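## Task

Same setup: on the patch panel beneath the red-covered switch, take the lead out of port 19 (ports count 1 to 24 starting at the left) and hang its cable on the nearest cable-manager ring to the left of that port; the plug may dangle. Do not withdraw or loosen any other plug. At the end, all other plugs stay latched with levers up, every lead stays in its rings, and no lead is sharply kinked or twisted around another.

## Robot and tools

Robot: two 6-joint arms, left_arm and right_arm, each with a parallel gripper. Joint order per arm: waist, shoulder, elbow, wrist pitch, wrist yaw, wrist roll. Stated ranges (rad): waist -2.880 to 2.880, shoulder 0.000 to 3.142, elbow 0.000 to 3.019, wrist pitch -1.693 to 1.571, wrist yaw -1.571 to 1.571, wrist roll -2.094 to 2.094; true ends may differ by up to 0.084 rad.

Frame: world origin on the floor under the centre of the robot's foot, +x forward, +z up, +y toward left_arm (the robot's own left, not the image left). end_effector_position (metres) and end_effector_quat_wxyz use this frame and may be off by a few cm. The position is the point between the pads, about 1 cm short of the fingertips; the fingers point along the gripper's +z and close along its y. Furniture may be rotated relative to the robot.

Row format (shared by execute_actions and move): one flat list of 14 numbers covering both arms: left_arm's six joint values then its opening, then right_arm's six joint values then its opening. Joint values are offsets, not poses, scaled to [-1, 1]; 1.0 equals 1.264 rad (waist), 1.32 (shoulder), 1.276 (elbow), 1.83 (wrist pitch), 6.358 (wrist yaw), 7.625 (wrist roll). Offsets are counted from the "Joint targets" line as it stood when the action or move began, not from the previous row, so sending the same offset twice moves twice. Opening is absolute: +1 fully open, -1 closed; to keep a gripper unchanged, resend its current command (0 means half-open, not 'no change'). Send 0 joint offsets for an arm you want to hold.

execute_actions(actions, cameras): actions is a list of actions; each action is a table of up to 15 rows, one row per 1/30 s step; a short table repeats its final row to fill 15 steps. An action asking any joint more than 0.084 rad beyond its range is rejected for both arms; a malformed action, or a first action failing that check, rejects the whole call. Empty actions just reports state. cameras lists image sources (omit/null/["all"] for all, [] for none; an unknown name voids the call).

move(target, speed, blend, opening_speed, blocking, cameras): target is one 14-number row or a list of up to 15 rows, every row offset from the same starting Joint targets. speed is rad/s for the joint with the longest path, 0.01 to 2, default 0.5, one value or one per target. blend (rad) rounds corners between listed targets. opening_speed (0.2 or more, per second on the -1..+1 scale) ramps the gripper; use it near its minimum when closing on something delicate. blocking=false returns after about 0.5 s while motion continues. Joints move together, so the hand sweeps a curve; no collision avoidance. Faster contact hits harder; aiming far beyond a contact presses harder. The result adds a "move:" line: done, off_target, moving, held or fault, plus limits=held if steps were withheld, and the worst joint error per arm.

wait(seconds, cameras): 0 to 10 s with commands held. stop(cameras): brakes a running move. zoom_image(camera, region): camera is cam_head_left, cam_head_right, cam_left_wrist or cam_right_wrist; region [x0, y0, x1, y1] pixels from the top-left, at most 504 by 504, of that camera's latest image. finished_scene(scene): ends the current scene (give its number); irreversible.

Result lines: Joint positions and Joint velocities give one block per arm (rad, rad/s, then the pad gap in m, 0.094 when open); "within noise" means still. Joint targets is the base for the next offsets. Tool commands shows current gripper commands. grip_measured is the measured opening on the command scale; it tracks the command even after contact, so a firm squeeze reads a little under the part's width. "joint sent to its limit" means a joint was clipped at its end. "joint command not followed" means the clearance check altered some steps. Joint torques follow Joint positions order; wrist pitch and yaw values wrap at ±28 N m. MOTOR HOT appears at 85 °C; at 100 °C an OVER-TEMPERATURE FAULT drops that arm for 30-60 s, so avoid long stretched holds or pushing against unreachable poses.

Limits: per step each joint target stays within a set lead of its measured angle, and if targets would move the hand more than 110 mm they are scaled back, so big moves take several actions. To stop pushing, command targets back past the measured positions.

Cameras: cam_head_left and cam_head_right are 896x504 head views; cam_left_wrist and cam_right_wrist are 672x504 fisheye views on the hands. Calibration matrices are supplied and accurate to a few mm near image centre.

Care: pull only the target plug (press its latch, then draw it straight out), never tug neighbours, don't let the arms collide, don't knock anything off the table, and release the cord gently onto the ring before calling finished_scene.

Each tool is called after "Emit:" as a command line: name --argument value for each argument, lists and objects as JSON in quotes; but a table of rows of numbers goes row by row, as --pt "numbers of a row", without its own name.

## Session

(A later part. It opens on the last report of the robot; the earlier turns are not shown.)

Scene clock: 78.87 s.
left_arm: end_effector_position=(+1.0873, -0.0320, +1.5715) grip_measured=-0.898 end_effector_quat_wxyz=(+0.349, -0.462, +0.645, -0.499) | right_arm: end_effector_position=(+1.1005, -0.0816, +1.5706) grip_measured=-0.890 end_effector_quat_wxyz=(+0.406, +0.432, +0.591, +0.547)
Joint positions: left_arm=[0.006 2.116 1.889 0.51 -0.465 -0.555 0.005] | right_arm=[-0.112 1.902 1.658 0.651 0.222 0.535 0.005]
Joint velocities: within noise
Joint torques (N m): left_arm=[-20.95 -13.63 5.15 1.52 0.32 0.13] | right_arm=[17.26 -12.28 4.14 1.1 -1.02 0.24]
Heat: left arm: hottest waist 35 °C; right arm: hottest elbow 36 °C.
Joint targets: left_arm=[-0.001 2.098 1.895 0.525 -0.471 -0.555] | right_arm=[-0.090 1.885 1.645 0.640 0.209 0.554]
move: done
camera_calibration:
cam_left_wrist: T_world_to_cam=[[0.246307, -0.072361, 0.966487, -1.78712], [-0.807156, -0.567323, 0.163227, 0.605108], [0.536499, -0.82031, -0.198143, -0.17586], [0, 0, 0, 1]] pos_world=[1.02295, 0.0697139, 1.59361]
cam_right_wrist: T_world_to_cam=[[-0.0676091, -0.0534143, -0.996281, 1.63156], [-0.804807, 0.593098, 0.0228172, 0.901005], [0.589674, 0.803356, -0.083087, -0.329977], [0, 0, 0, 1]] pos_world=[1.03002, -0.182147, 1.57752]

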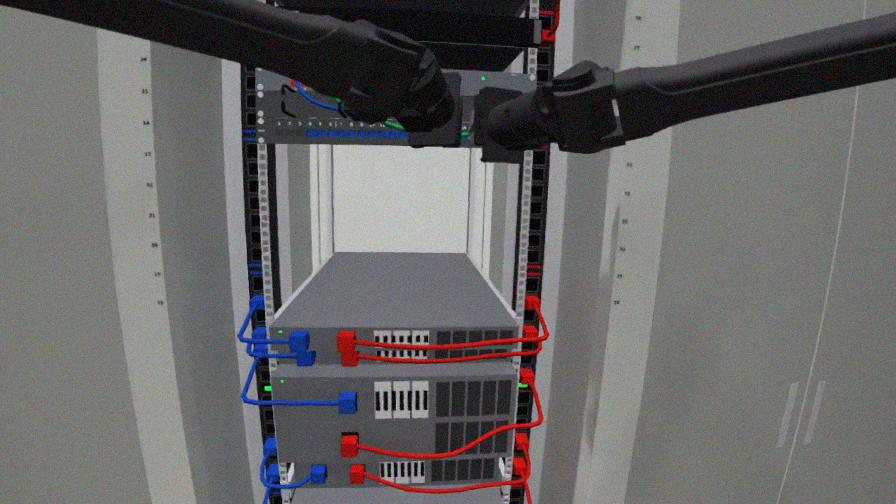

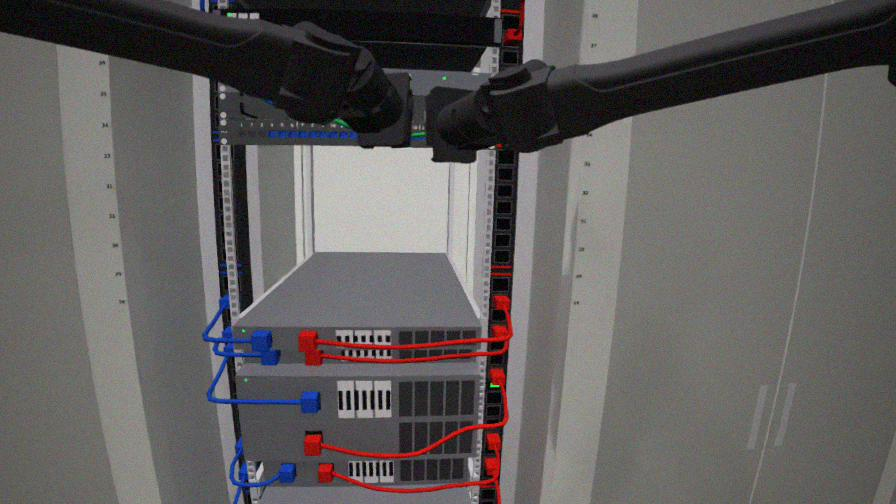

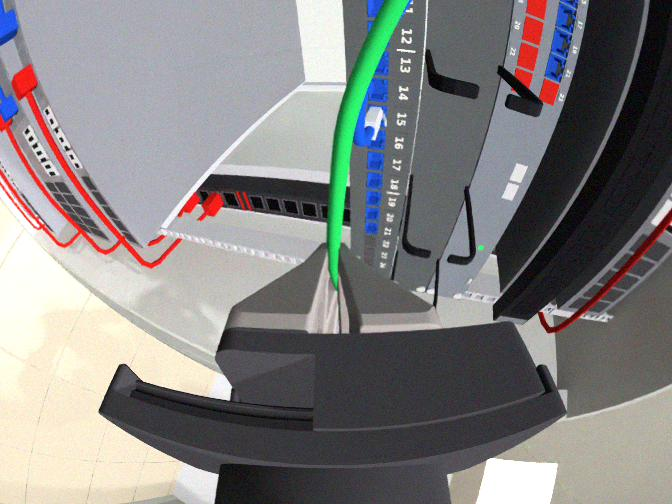

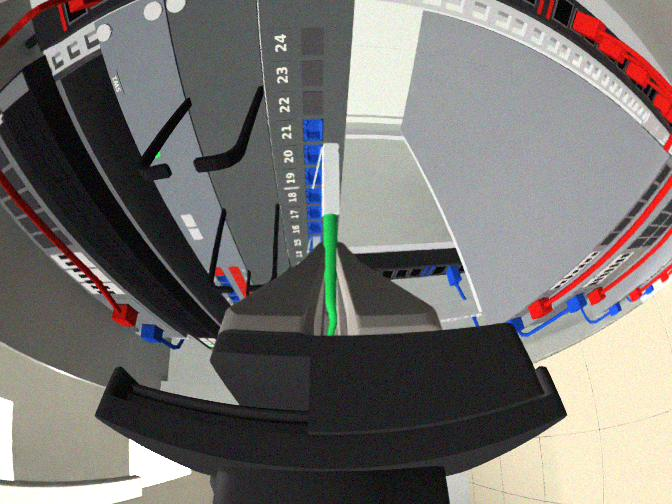

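Emit:
move --target '[-0.0546,-0.0182,0.0533,-0.0432,-0.0077,0.0033, -0.97, 0.0649,-0.0235,0.0502,-0.023,0.012,-0.0042, -0.95]' --speed 0.05

Emit:
zoom_image --camera "cam_left_wrist" --region '[270, 110, 450, 290]'

Emit:
zoom_image --camera "cam_right_wrist" --region '[230, 150, 450, 350]'

Emit:
zoom_image --camera "cam_head_left" --region '[380, 50, 540, 150]'

Emit:
zoom_image --camera "cam_head_right" --region '[350, 50, 510, 150]'

Scene clock: 82.67 s.
left_arm: end_effector_position=(+1.0841, -0.0361, +1.6148) grip_measured=-0.898 end_effector_quat_wxyz=(+0.344, -0.457, +0.650, -0.500) | right_arm: end_effector_position=(+1.1011, -0.0867, +1.6102) grip_measured=-0.890 end_effector_quat_wxyz=(+0.399, +0.445, +0.588, +0.545)
Joint positions: left_arm=[-0.048 2.105 1.926 0.45 -0.513 -0.541 0.005] | right_arm=[-0.058 1.875 1.681 0.607 0.29 0.535 0.005]
Joint velocities: within noise
Joint torques (N m): left_arm=[-22.12 -14.04 7.73 0.81 0.27 0.26] | right_arm=[19.02 -11.52 7.66 1.09 -0.72 -0.13]
Heat: left arm: hottest waist 35 °C; right arm: hottest waist 36 °C.
Joint targets: left_arm=[-0.069 2.074 1.963 0.446 -0.519 -0.530] | right_arm=[-0.008 1.854 1.710 0.598 0.286 0.523]
move: off_target (left_arm, right_arm); left_arm: the elbow is farthest, 0.037 rad from its target; right_arm: the waist is farthest, 0.051 rad from its target
camera_calibration:
cam_left_wrist: T_world_to_cam=[[0.249159, -0.0795866, 0.965187, -1.82971], [-0.816194, -0.553706, 0.16504, 0.600514], [0.521295, -0.8289, -0.202919, -0.145067], [0, 0, 0, 1]] pos_world=[1.02165, 0.0666418, 1.63747]
cam_right_wrist: T_world_to_cam=[[-0.089134, -0.0368464, -0.995338, 1.69442], [-0.797444, 0.601387, 0.0491496, 0.853803], [0.596773, 0.798108, -0.082987, -0.331395], [0, 0, 0, 1]] pos_world=[1.02966, -0.186544, 1.61706]

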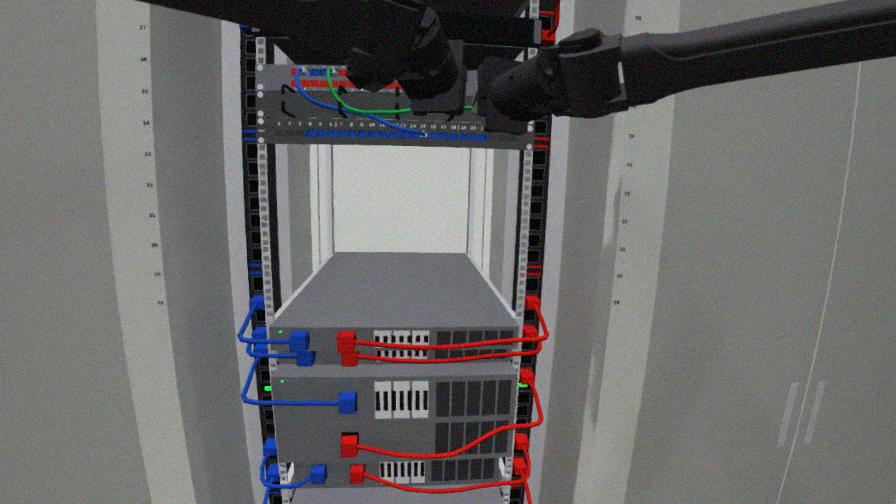

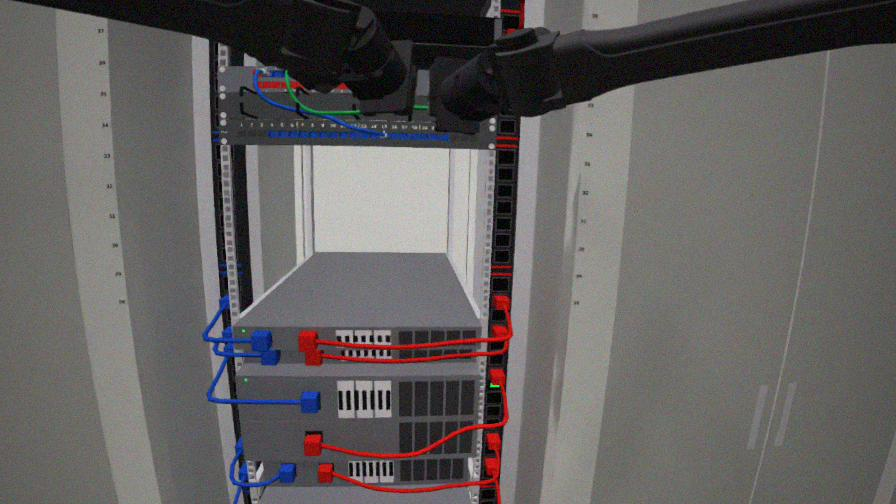

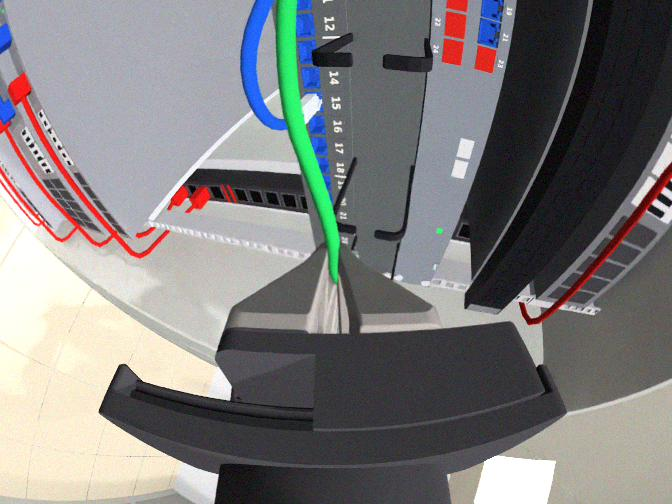

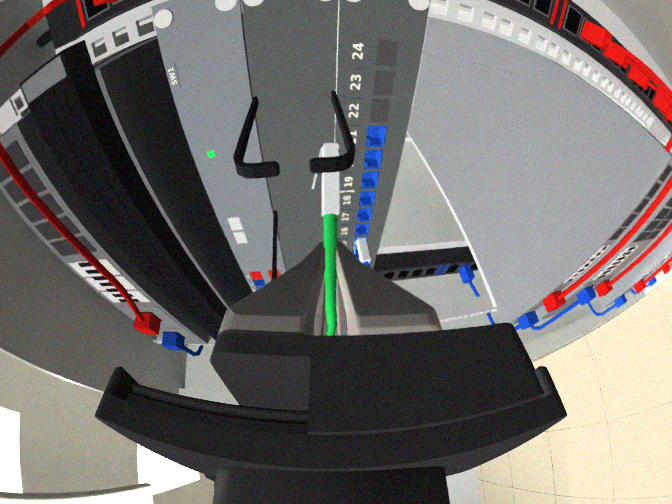

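Scaled by 2.800 from the camera's 672x504 image, which has a finer 960x720 frame.

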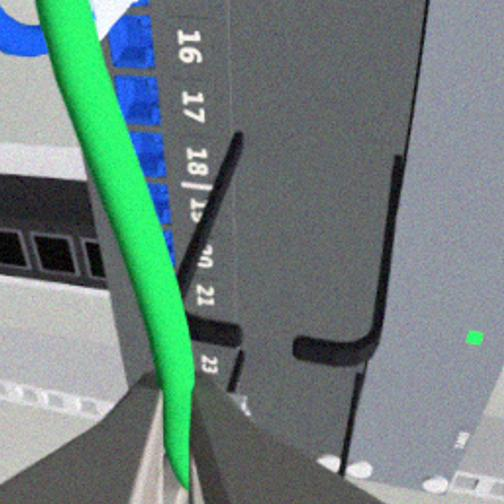

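Scaled by 2.291 from the camera's 672x504 image, which has a finer 960x720 frame.

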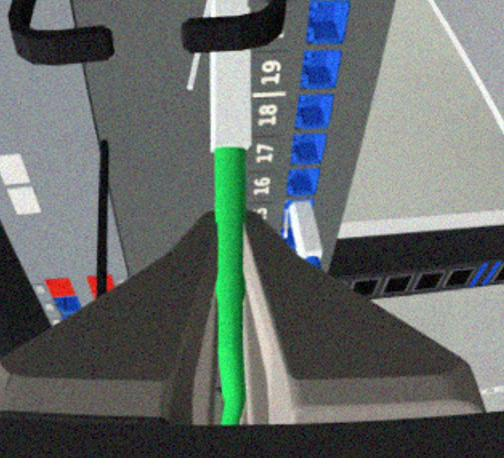

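Scaled by 3.150 from the camera's 896x504 image, which has a finer 1280x720 frame.

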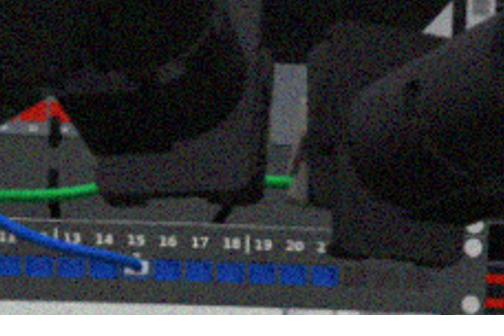

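Scaled by 3.150 from the camera's 896x504 image, which has a finer 1280x720 frame.

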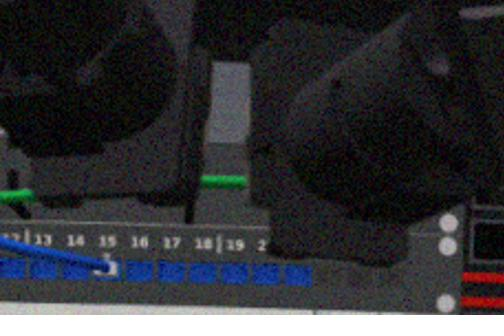

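Emit:
zoom_image --camera "cam_head_left" --region '[270, 55, 370, 135]'

Emit:
zoom_image --camera "cam_head_right" --region '[230, 55, 330, 135]'

Emit:
zoom_image --camera "cam_left_wrist" --region '[230, 0, 370, 140]'

Scaled by 5.040 from the camera's 896x504 image, which has a finer 1280x720 frame.

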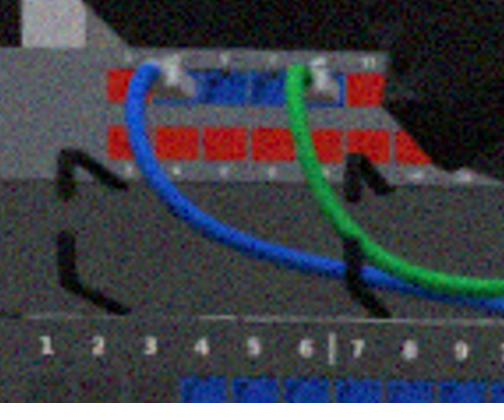

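Scaled by 5.040 from the camera's 896x504 image, which has a finer 1280x720 frame.

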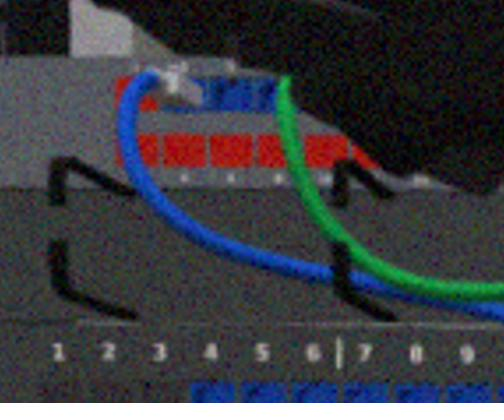

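Scaled by 3.600 from the camera's 672x504 image, which has a finer 960x720 frame.

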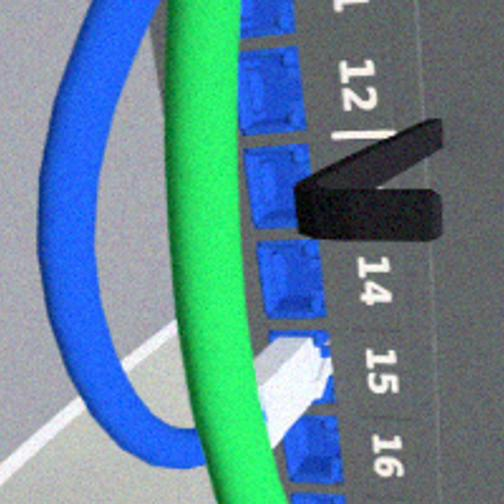

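Emit:
move --target '[-0.0095,-0.0061,-0.0313,0.029,-0.0041,0.003, -0.97, 0.0142,-0.0008,0.0086,-0.0131,-0.0013,-0.0028, -0.95]' --speed 0.05

Emit:
zoom_image --camera "cam_left_wrist" --region '[270, 130, 450, 310]'

Emit:
zoom_image --camera "cam_right_wrist" --region '[230, 120, 450, 320]'

Emit:
zoom_image --camera "cam_head_left" --region '[380, 50, 540, 150]'

Emit:
zoom_image --camera "cam_head_right" --region '[350, 50, 510, 150]'

Scene clock: 86.17 s.
left_arm: end_effector_position=(+1.0814, -0.0317, +1.6239) grip_measured=-0.898 end_effector_quat_wxyz=(+0.353, -0.461, +0.647, -0.494) | right_arm: end_effector_position=(+1.0999, -0.0815, +1.6200) grip_measured=-0.890 end_effector_quat_wxyz=(+0.400, +0.432, +0.595, +0.547)
Joint positions: left_arm=[-0.061 2.098 1.917 0.48 -0.538 -0.52 0.005] | right_arm=[-0.045 1.874 1.69 0.583 0.286 0.514 0.005]
Joint velocities: within noise
Joint torques (N m): left_arm=[-21.95 -13.98 5.15 1.57 0.21 0.3] | right_arm=[19.55 -11.52 7.71 1.2 -0.87 -0.05]
Heat: left arm: hottest waist 36 °C; right arm: hottest waist 36 °C.
Joint targets: left_arm=[-0.082 2.066 1.923 0.499 -0.545 -0.507] | right_arm=[0.010 1.853 1.720 0.575 0.277 0.501]
move: off_target (right_arm); right_arm: the waist is farthest, 0.055 rad from its target
camera_calibration:
cam_left_wrist: T_world_to_cam=[[0.247282, -0.0838753, 0.965306, -1.83575], [-0.803967, -0.573822, 0.156093, 0.599916], [0.540822, -0.814674, -0.209329, -0.148465], [0, 0, 0, 1]] pos_world=[1.01655, 0.0693207, 1.64734]
cam_right_wrist: T_world_to_cam=[[-0.0766138, -0.0541927, -0.995587, 1.68952], [-0.810545, 0.58488, 0.0305375, 0.892395], [0.580644, 0.809308, -0.0887355, -0.305986], [0, 0, 0, 1]] pos_world=[1.03044, -0.182747, 1.62766]

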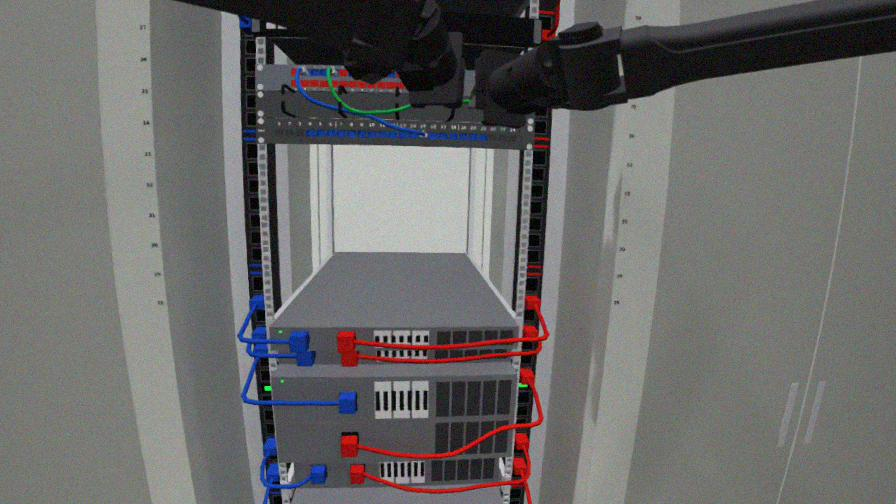

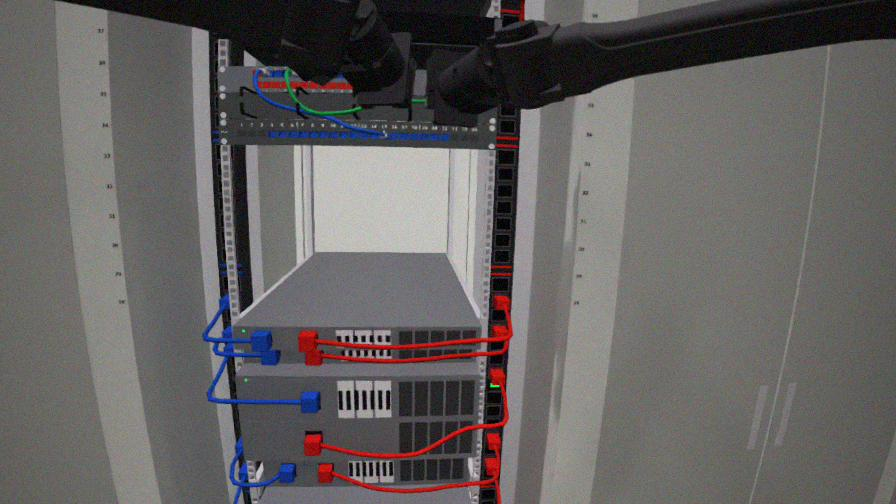

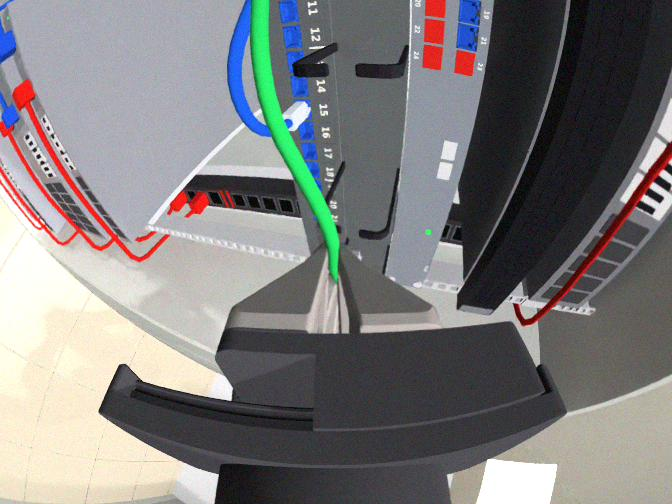

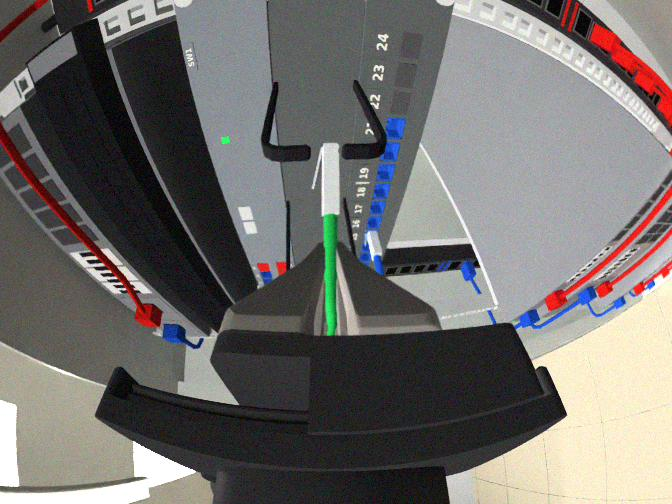

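Scaled by 2.800 from the camera's 672x504 image, which has a finer 960x720 frame.

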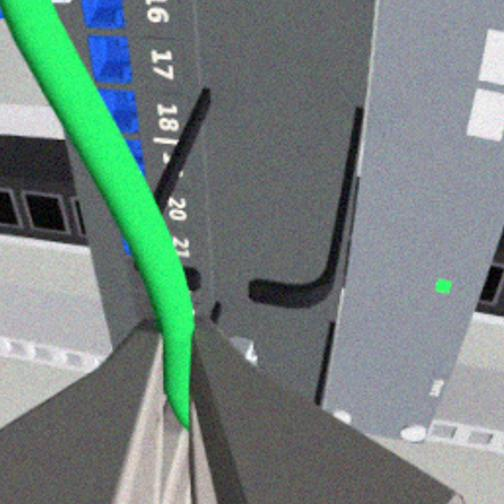

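Scaled by 2.291 from the camera's 672x504 image, which has a finer 960x720 frame.

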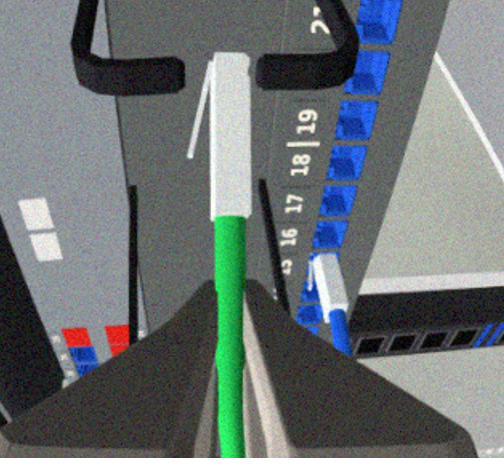

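Scaled by 3.150 from the camera's 896x504 image, which has a finer 1280x720 frame.

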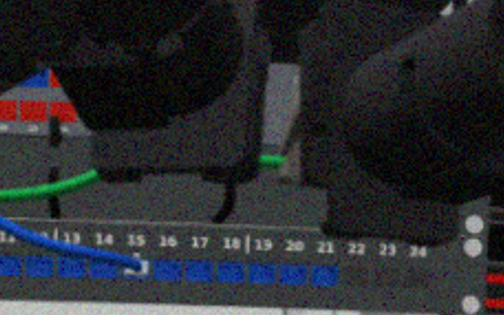

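Scaled by 3.150 from the camera's 896x504 image, which has a finer 1280x720 frame.

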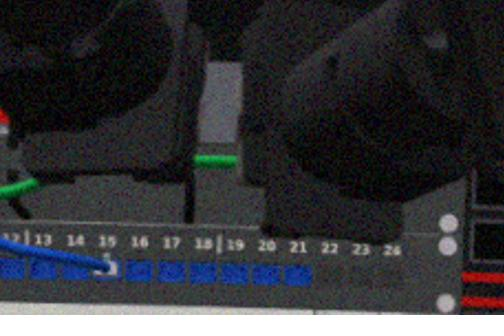

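Emit:
move --target '[0.0411,0.0394,0.0439,-0.0197,0.0017,-0.0017, -0.97, -0.0119,0.0348,0.0259,-0.0093,-0.0003,0.0005, -0.95]' --speed 0.05

Emit:
zoom_image --camera "cam_left_wrist" --region '[270, 130, 450, 310]'

Emit:
zoom_image --camera "cam_right_wrist" --region '[230, 120, 450, 320]'

Emit:
zoom_image --camera "cam_head_right" --region '[380, 60, 480, 140]'

Scene clock: 90.73 s.
left_arm: end_effector_position=(+1.0871, -0.0325, +1.6276) grip_measured=-0.898 end_effector_quat_wxyz=(+0.355, -0.461, +0.644, -0.497) | right_arm: end_effector_position=(+1.1069, -0.0824, +1.6240) grip_measured=-0.890 end_effector_quat_wxyz=(+0.401, +0.431, +0.594, +0.548)
Joint positions: left_arm=[-0.061 2.109 1.945 0.468 -0.531 -0.519 0.005] | right_arm=[-0.045 1.882 1.72 0.565 0.283 0.513 0.005]
Joint velocities: within noise
Joint torques (N m): left_arm=[-17.96 -10.75 7.47 0.75 0.39 0.12] | right_arm=[18.26 -8.94 8.23 1.25 -0.8 -0.07]
Heat: left arm: hottest waist 36 °C; right arm: hottest waist 36 °C.
Joint targets: left_arm=[-0.030 2.118 1.979 0.463 -0.535 -0.520] | right_arm=[-0.005 1.900 1.754 0.558 0.275 0.505]
move: off_target (right_arm); right_arm: the waist is farthest, 0.040 rad from its target
camera_calibration:
cam_left_wrist: T_world_to_cam=[[0.239988, -0.0791061, 0.967547, -1.83646], [-0.804457, -0.574076, 0.152599, 0.609678], [0.543374, -0.814972, -0.201409, -0.167117], [0, 0, 0, 1]] pos_world=[1.02199, 0.0685304, 1.65016]
cam_right_wrist: T_world_to_cam=[[-0.0727243, -0.0530664, -0.995939, 1.69029], [-0.810542, 0.58501, 0.0280154, 0.902604], [0.581148, 0.809288, -0.085557, -0.314777], [0, 0, 0, 1]] pos_world=[1.03746, -0.183589, 1.63121]

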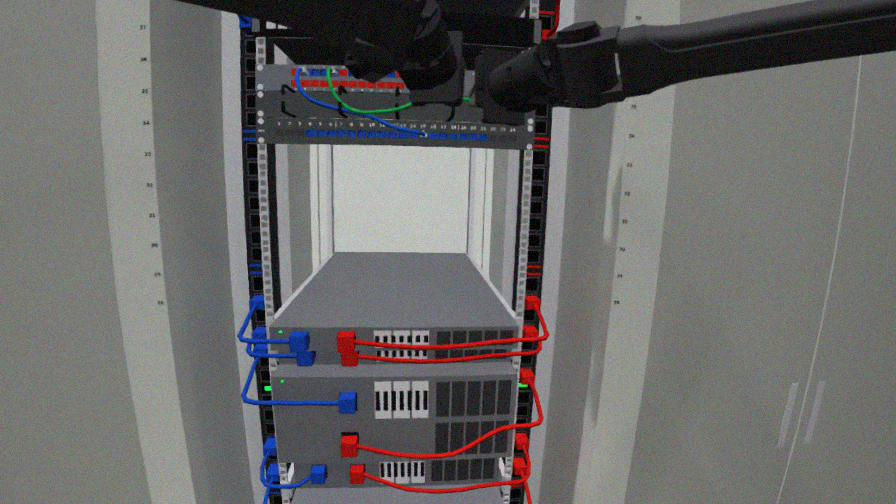

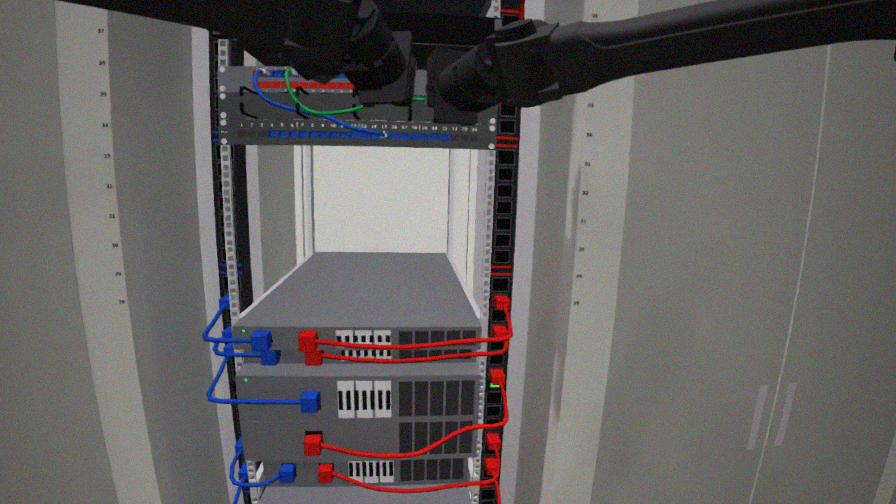

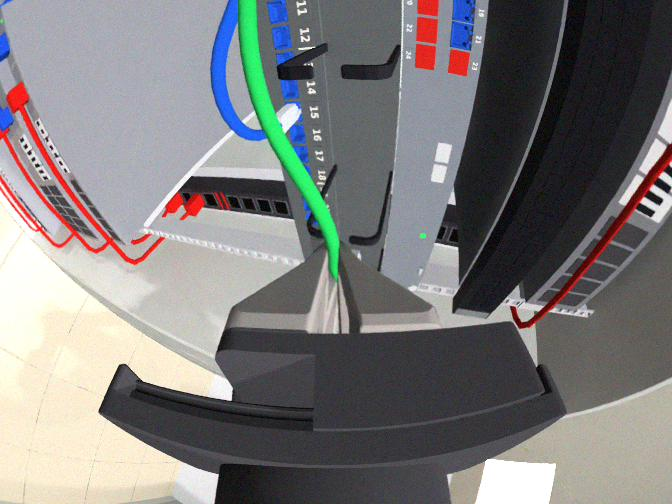

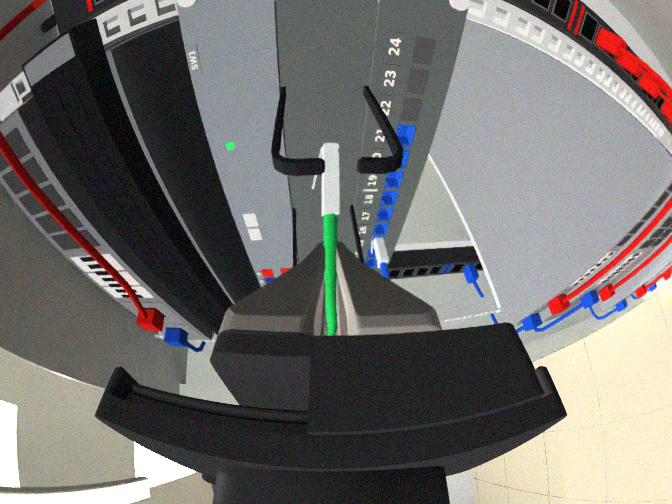

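Scaled by 2.800 from the camera's 672x504 image, which has a finer 960x720 frame.

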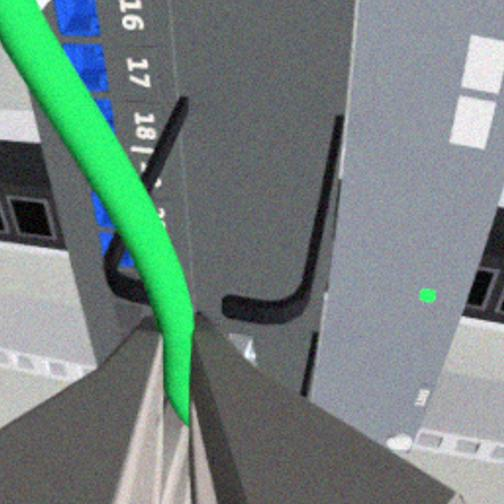

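Scaled by 2.291 from the camera's 672x504 image, which has a finer 960x720 frame.

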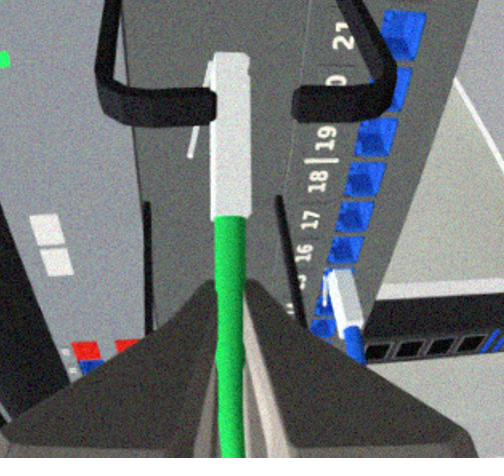

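Scaled by 5.040 from the camera's 896x504 image, which has a finer 1280x720 frame.

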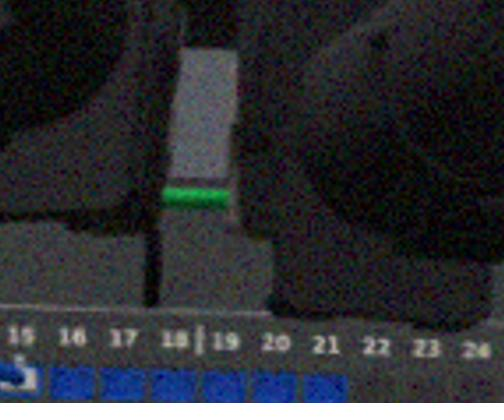

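Emit:
move --pt "0 0 0 0 0 0 -0.97 -0.0356 0 0 0 0 0 -0.95" --pt "0.0095 0.0216 0.0615 -0.026 0.0007 -0.0005 -0.97 -0.0435 0.017 0.0411 -0.0169 -0.0013 0.0005 -0.95" --speed 0.06

Emit:
zoom_image --camera "cam_left_wrist" --region '[270, 130, 450, 310]'

Emit:
zoom_image --camera "cam_right_wrist" --region '[230, 120, 450, 320]'

Emit:
zoom_image --camera "cam_head_right" --region '[380, 60, 480, 140]'

Scene clock: 94.63 s.
left_arm: end_effector_position=(+1.1012, -0.0339, +1.6347) grip_measured=-0.898 end_effector_quat_wxyz=(+0.355, -0.460, +0.643, -0.498) | right_arm: end_effector_position=(+1.1204, -0.0844, +1.6310) grip_measured=-0.890 end_effector_quat_wxyz=(+0.404, +0.431, +0.590, +0.550)
Joint positions: left_arm=[-0.061 2.137 2.021 0.421 -0.527 -0.52 0.005] | right_arm=[-0.046 1.9 1.776 0.536 0.276 0.513 0.005]
Joint velocities: within noise
Joint torques (N m): left_arm=[-17.32 -10.87 7.69 0.7 0.44 0.11] | right_arm=[14.33 -8.53 7.77 1.11 -0.89 -0.04]
Heat: left arm: hottest waist 36 °C; right arm: hottest elbow 37 °C.
Joint targets: left_arm=[-0.018 2.147 2.057 0.415 -0.530 -0.523] | right_arm=[-0.060 1.922 1.806 0.527 0.267 0.509]
move: off_target (left_arm); left_arm: the waist is farthest, 0.043 rad from its target
camera_calibration:
cam_left_wrist: T_world_to_cam=[[0.237156, -0.0765154, 0.968454, -1.84505], [-0.804987, -0.573541, 0.151812, 0.621041], [0.543832, -0.815595, -0.197613, -0.181184], [0, 0, 0, 1]] pos_world=[1.03603, 0.0672453, 1.65676]
cam_right_wrist: T_world_to_cam=[[-0.0641567, -0.0478385, -0.996793, 1.6904], [-0.807742, 0.589059, 0.0237184, 0.918738], [0.586035, 0.806673, -0.0764333, -0.34089], [0, 0, 0, 1]] pos_world=[1.05033, -0.185338, 1.63713]

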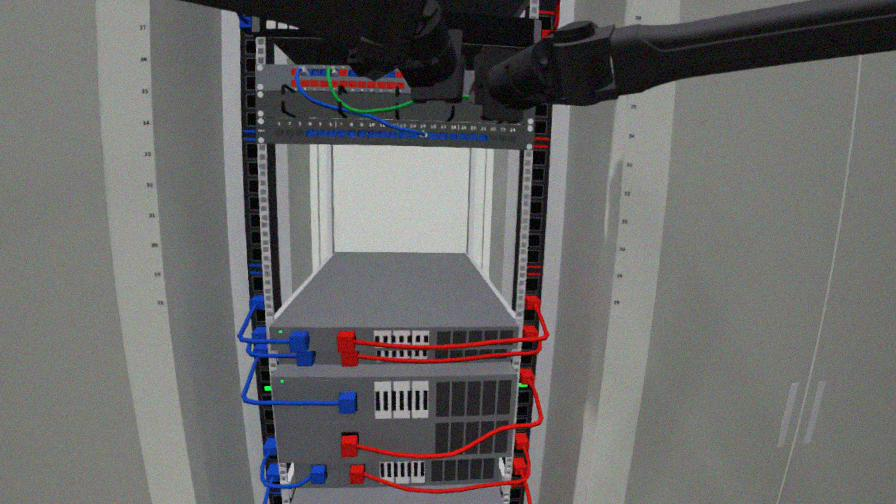

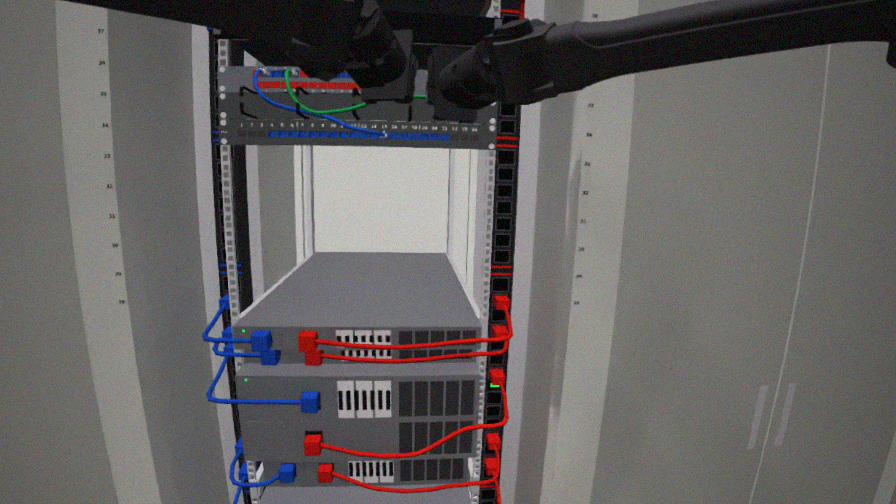

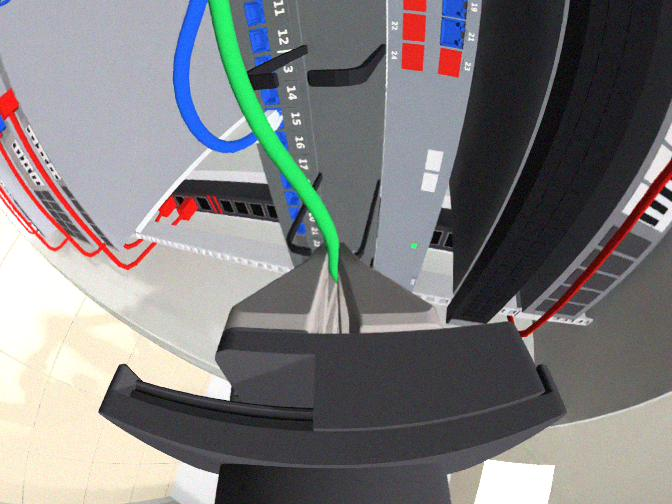

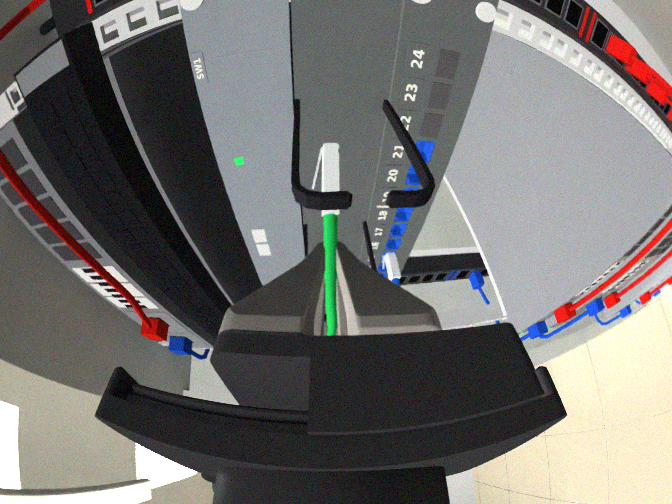

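Scaled by 2.800 from the camera's 672x504 image, which has a finer 960x720 frame.

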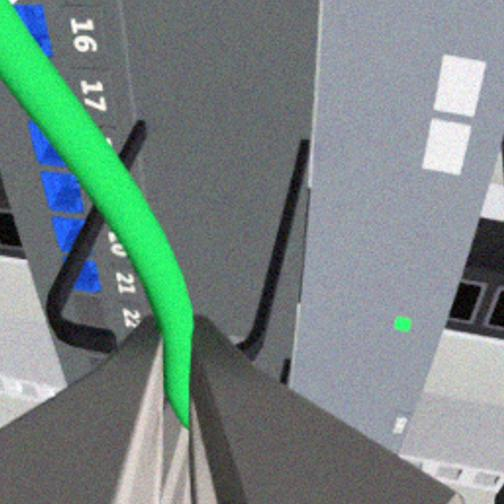

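Scaled by 2.291 from the camera's 672x504 image, which has a finer 960x720 frame.

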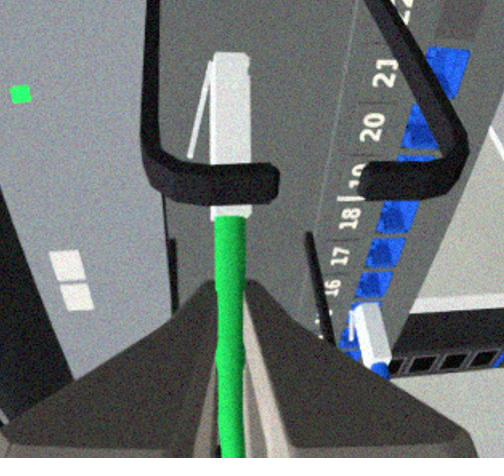

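Scaled by 5.040 from the camera's 896x504 image, which has a finer 1280x720 frame.

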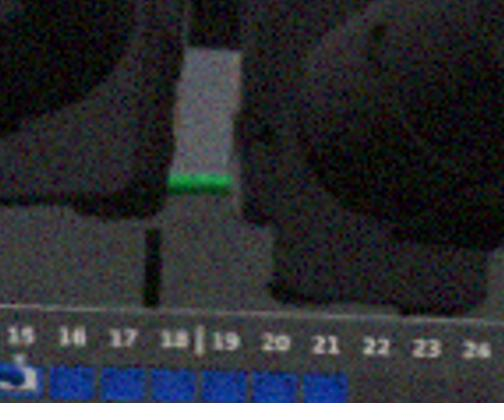

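Emit:
move --target '[0.017,0,-0.0078,0,0,0,-0.97,-0.0158,0,-0.0078,0,0,0,-0.95]' --speed 0.05 --cameras '["cam_head_right","cam_left_wrist","cam_right_wrist"]'

Emit:
zoom_image --camera "cam_head_right" --region '[380, 60, 480, 140]'

Scene clock: 96.00 s.
left_arm: end_effector_position=(+1.1018, -0.0337, +1.6319) grip_measured=-0.898 end_effector_quat_wxyz=(+0.355, -0.461, +0.644, -0.497) | right_arm: end_effector_position=(+1.1215, -0.0848, +1.6267) grip_measured=-0.890 end_effector_quat_wxyz=(+0.404, +0.430, +0.591, +0.550)
Joint positions: left_arm=[-0.058 2.138 2.021 0.42 -0.527 -0.52 0.005] | right_arm=[-0.053 1.902 1.776 0.535 0.269 0.513 0.005]
Joint velocities: within noise
Joint torques (N m): left_arm=[-15.85 -10.99 6.89 0.75 0.43 0.1] | right_arm=[13.16 -9.47 6.99 1.03 -0.65 -0.04]
Heat: left arm: hottest waist 36 °C; right arm: hottest elbow 37 °C.
Joint targets: left_arm=[0.004 2.147 2.047 0.415 -0.530 -0.523] | right_arm=[-0.080 1.922 1.796 0.526 0.267 0.509]
move: off_target (left_arm); left_arm: the waist is farthest, 0.062 rad from its target
camera_calibration:
cam_left_wrist: T_world_to_cam=[[0.239656, -0.0790219, 0.967637, -1.84398], [-0.804747, -0.573706, 0.152461, 0.6207], [0.543091, -0.815241, -0.201084, -0.175376], [0, 0, 0, 1]] pos_world=[1.03667, 0.0674103, 1.6544]
cam_right_wrist: T_world_to_cam=[[-0.0635594, -0.0510345, -0.996672, 1.68506], [-0.808994, 0.587423, 0.0215119, 0.92478], [0.584371, 0.807669, -0.0786229, -0.336034], [0, 0, 0, 1]] pos_world=[1.05161, -0.185837, 1.63313]
Images, in order (width x height): cam_head_right 896x504, cam_left_wrist 672x504, cam_right_wrist 672x504.

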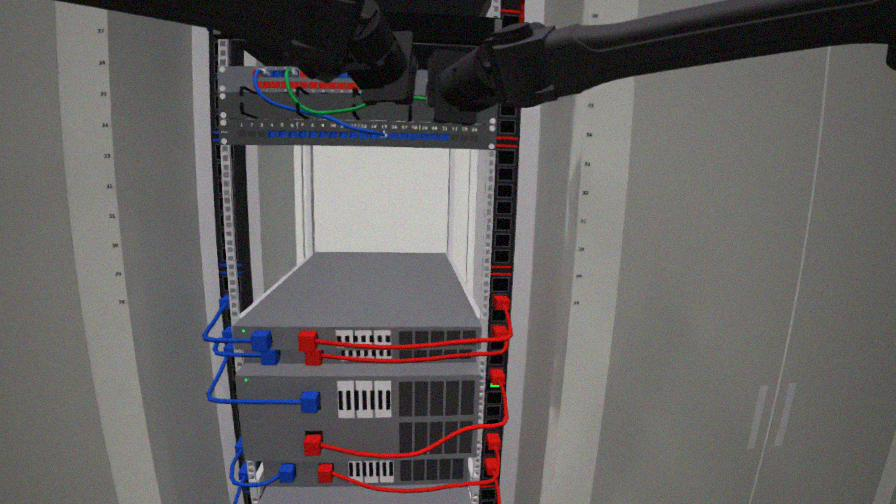

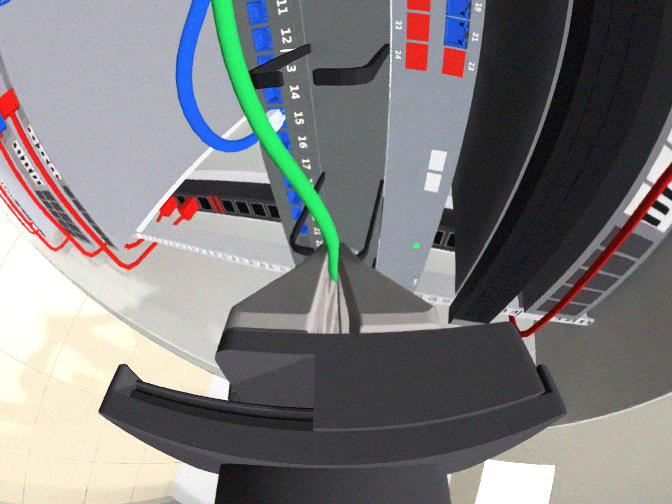

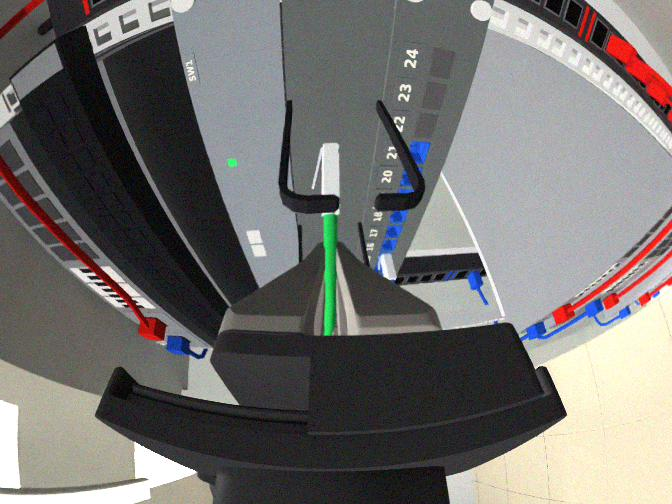

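Scaled by 5.040 from the camera's 896x504 image, which has a finer 1280x720 frame.

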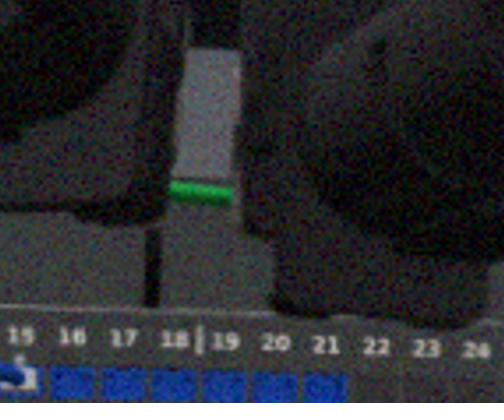

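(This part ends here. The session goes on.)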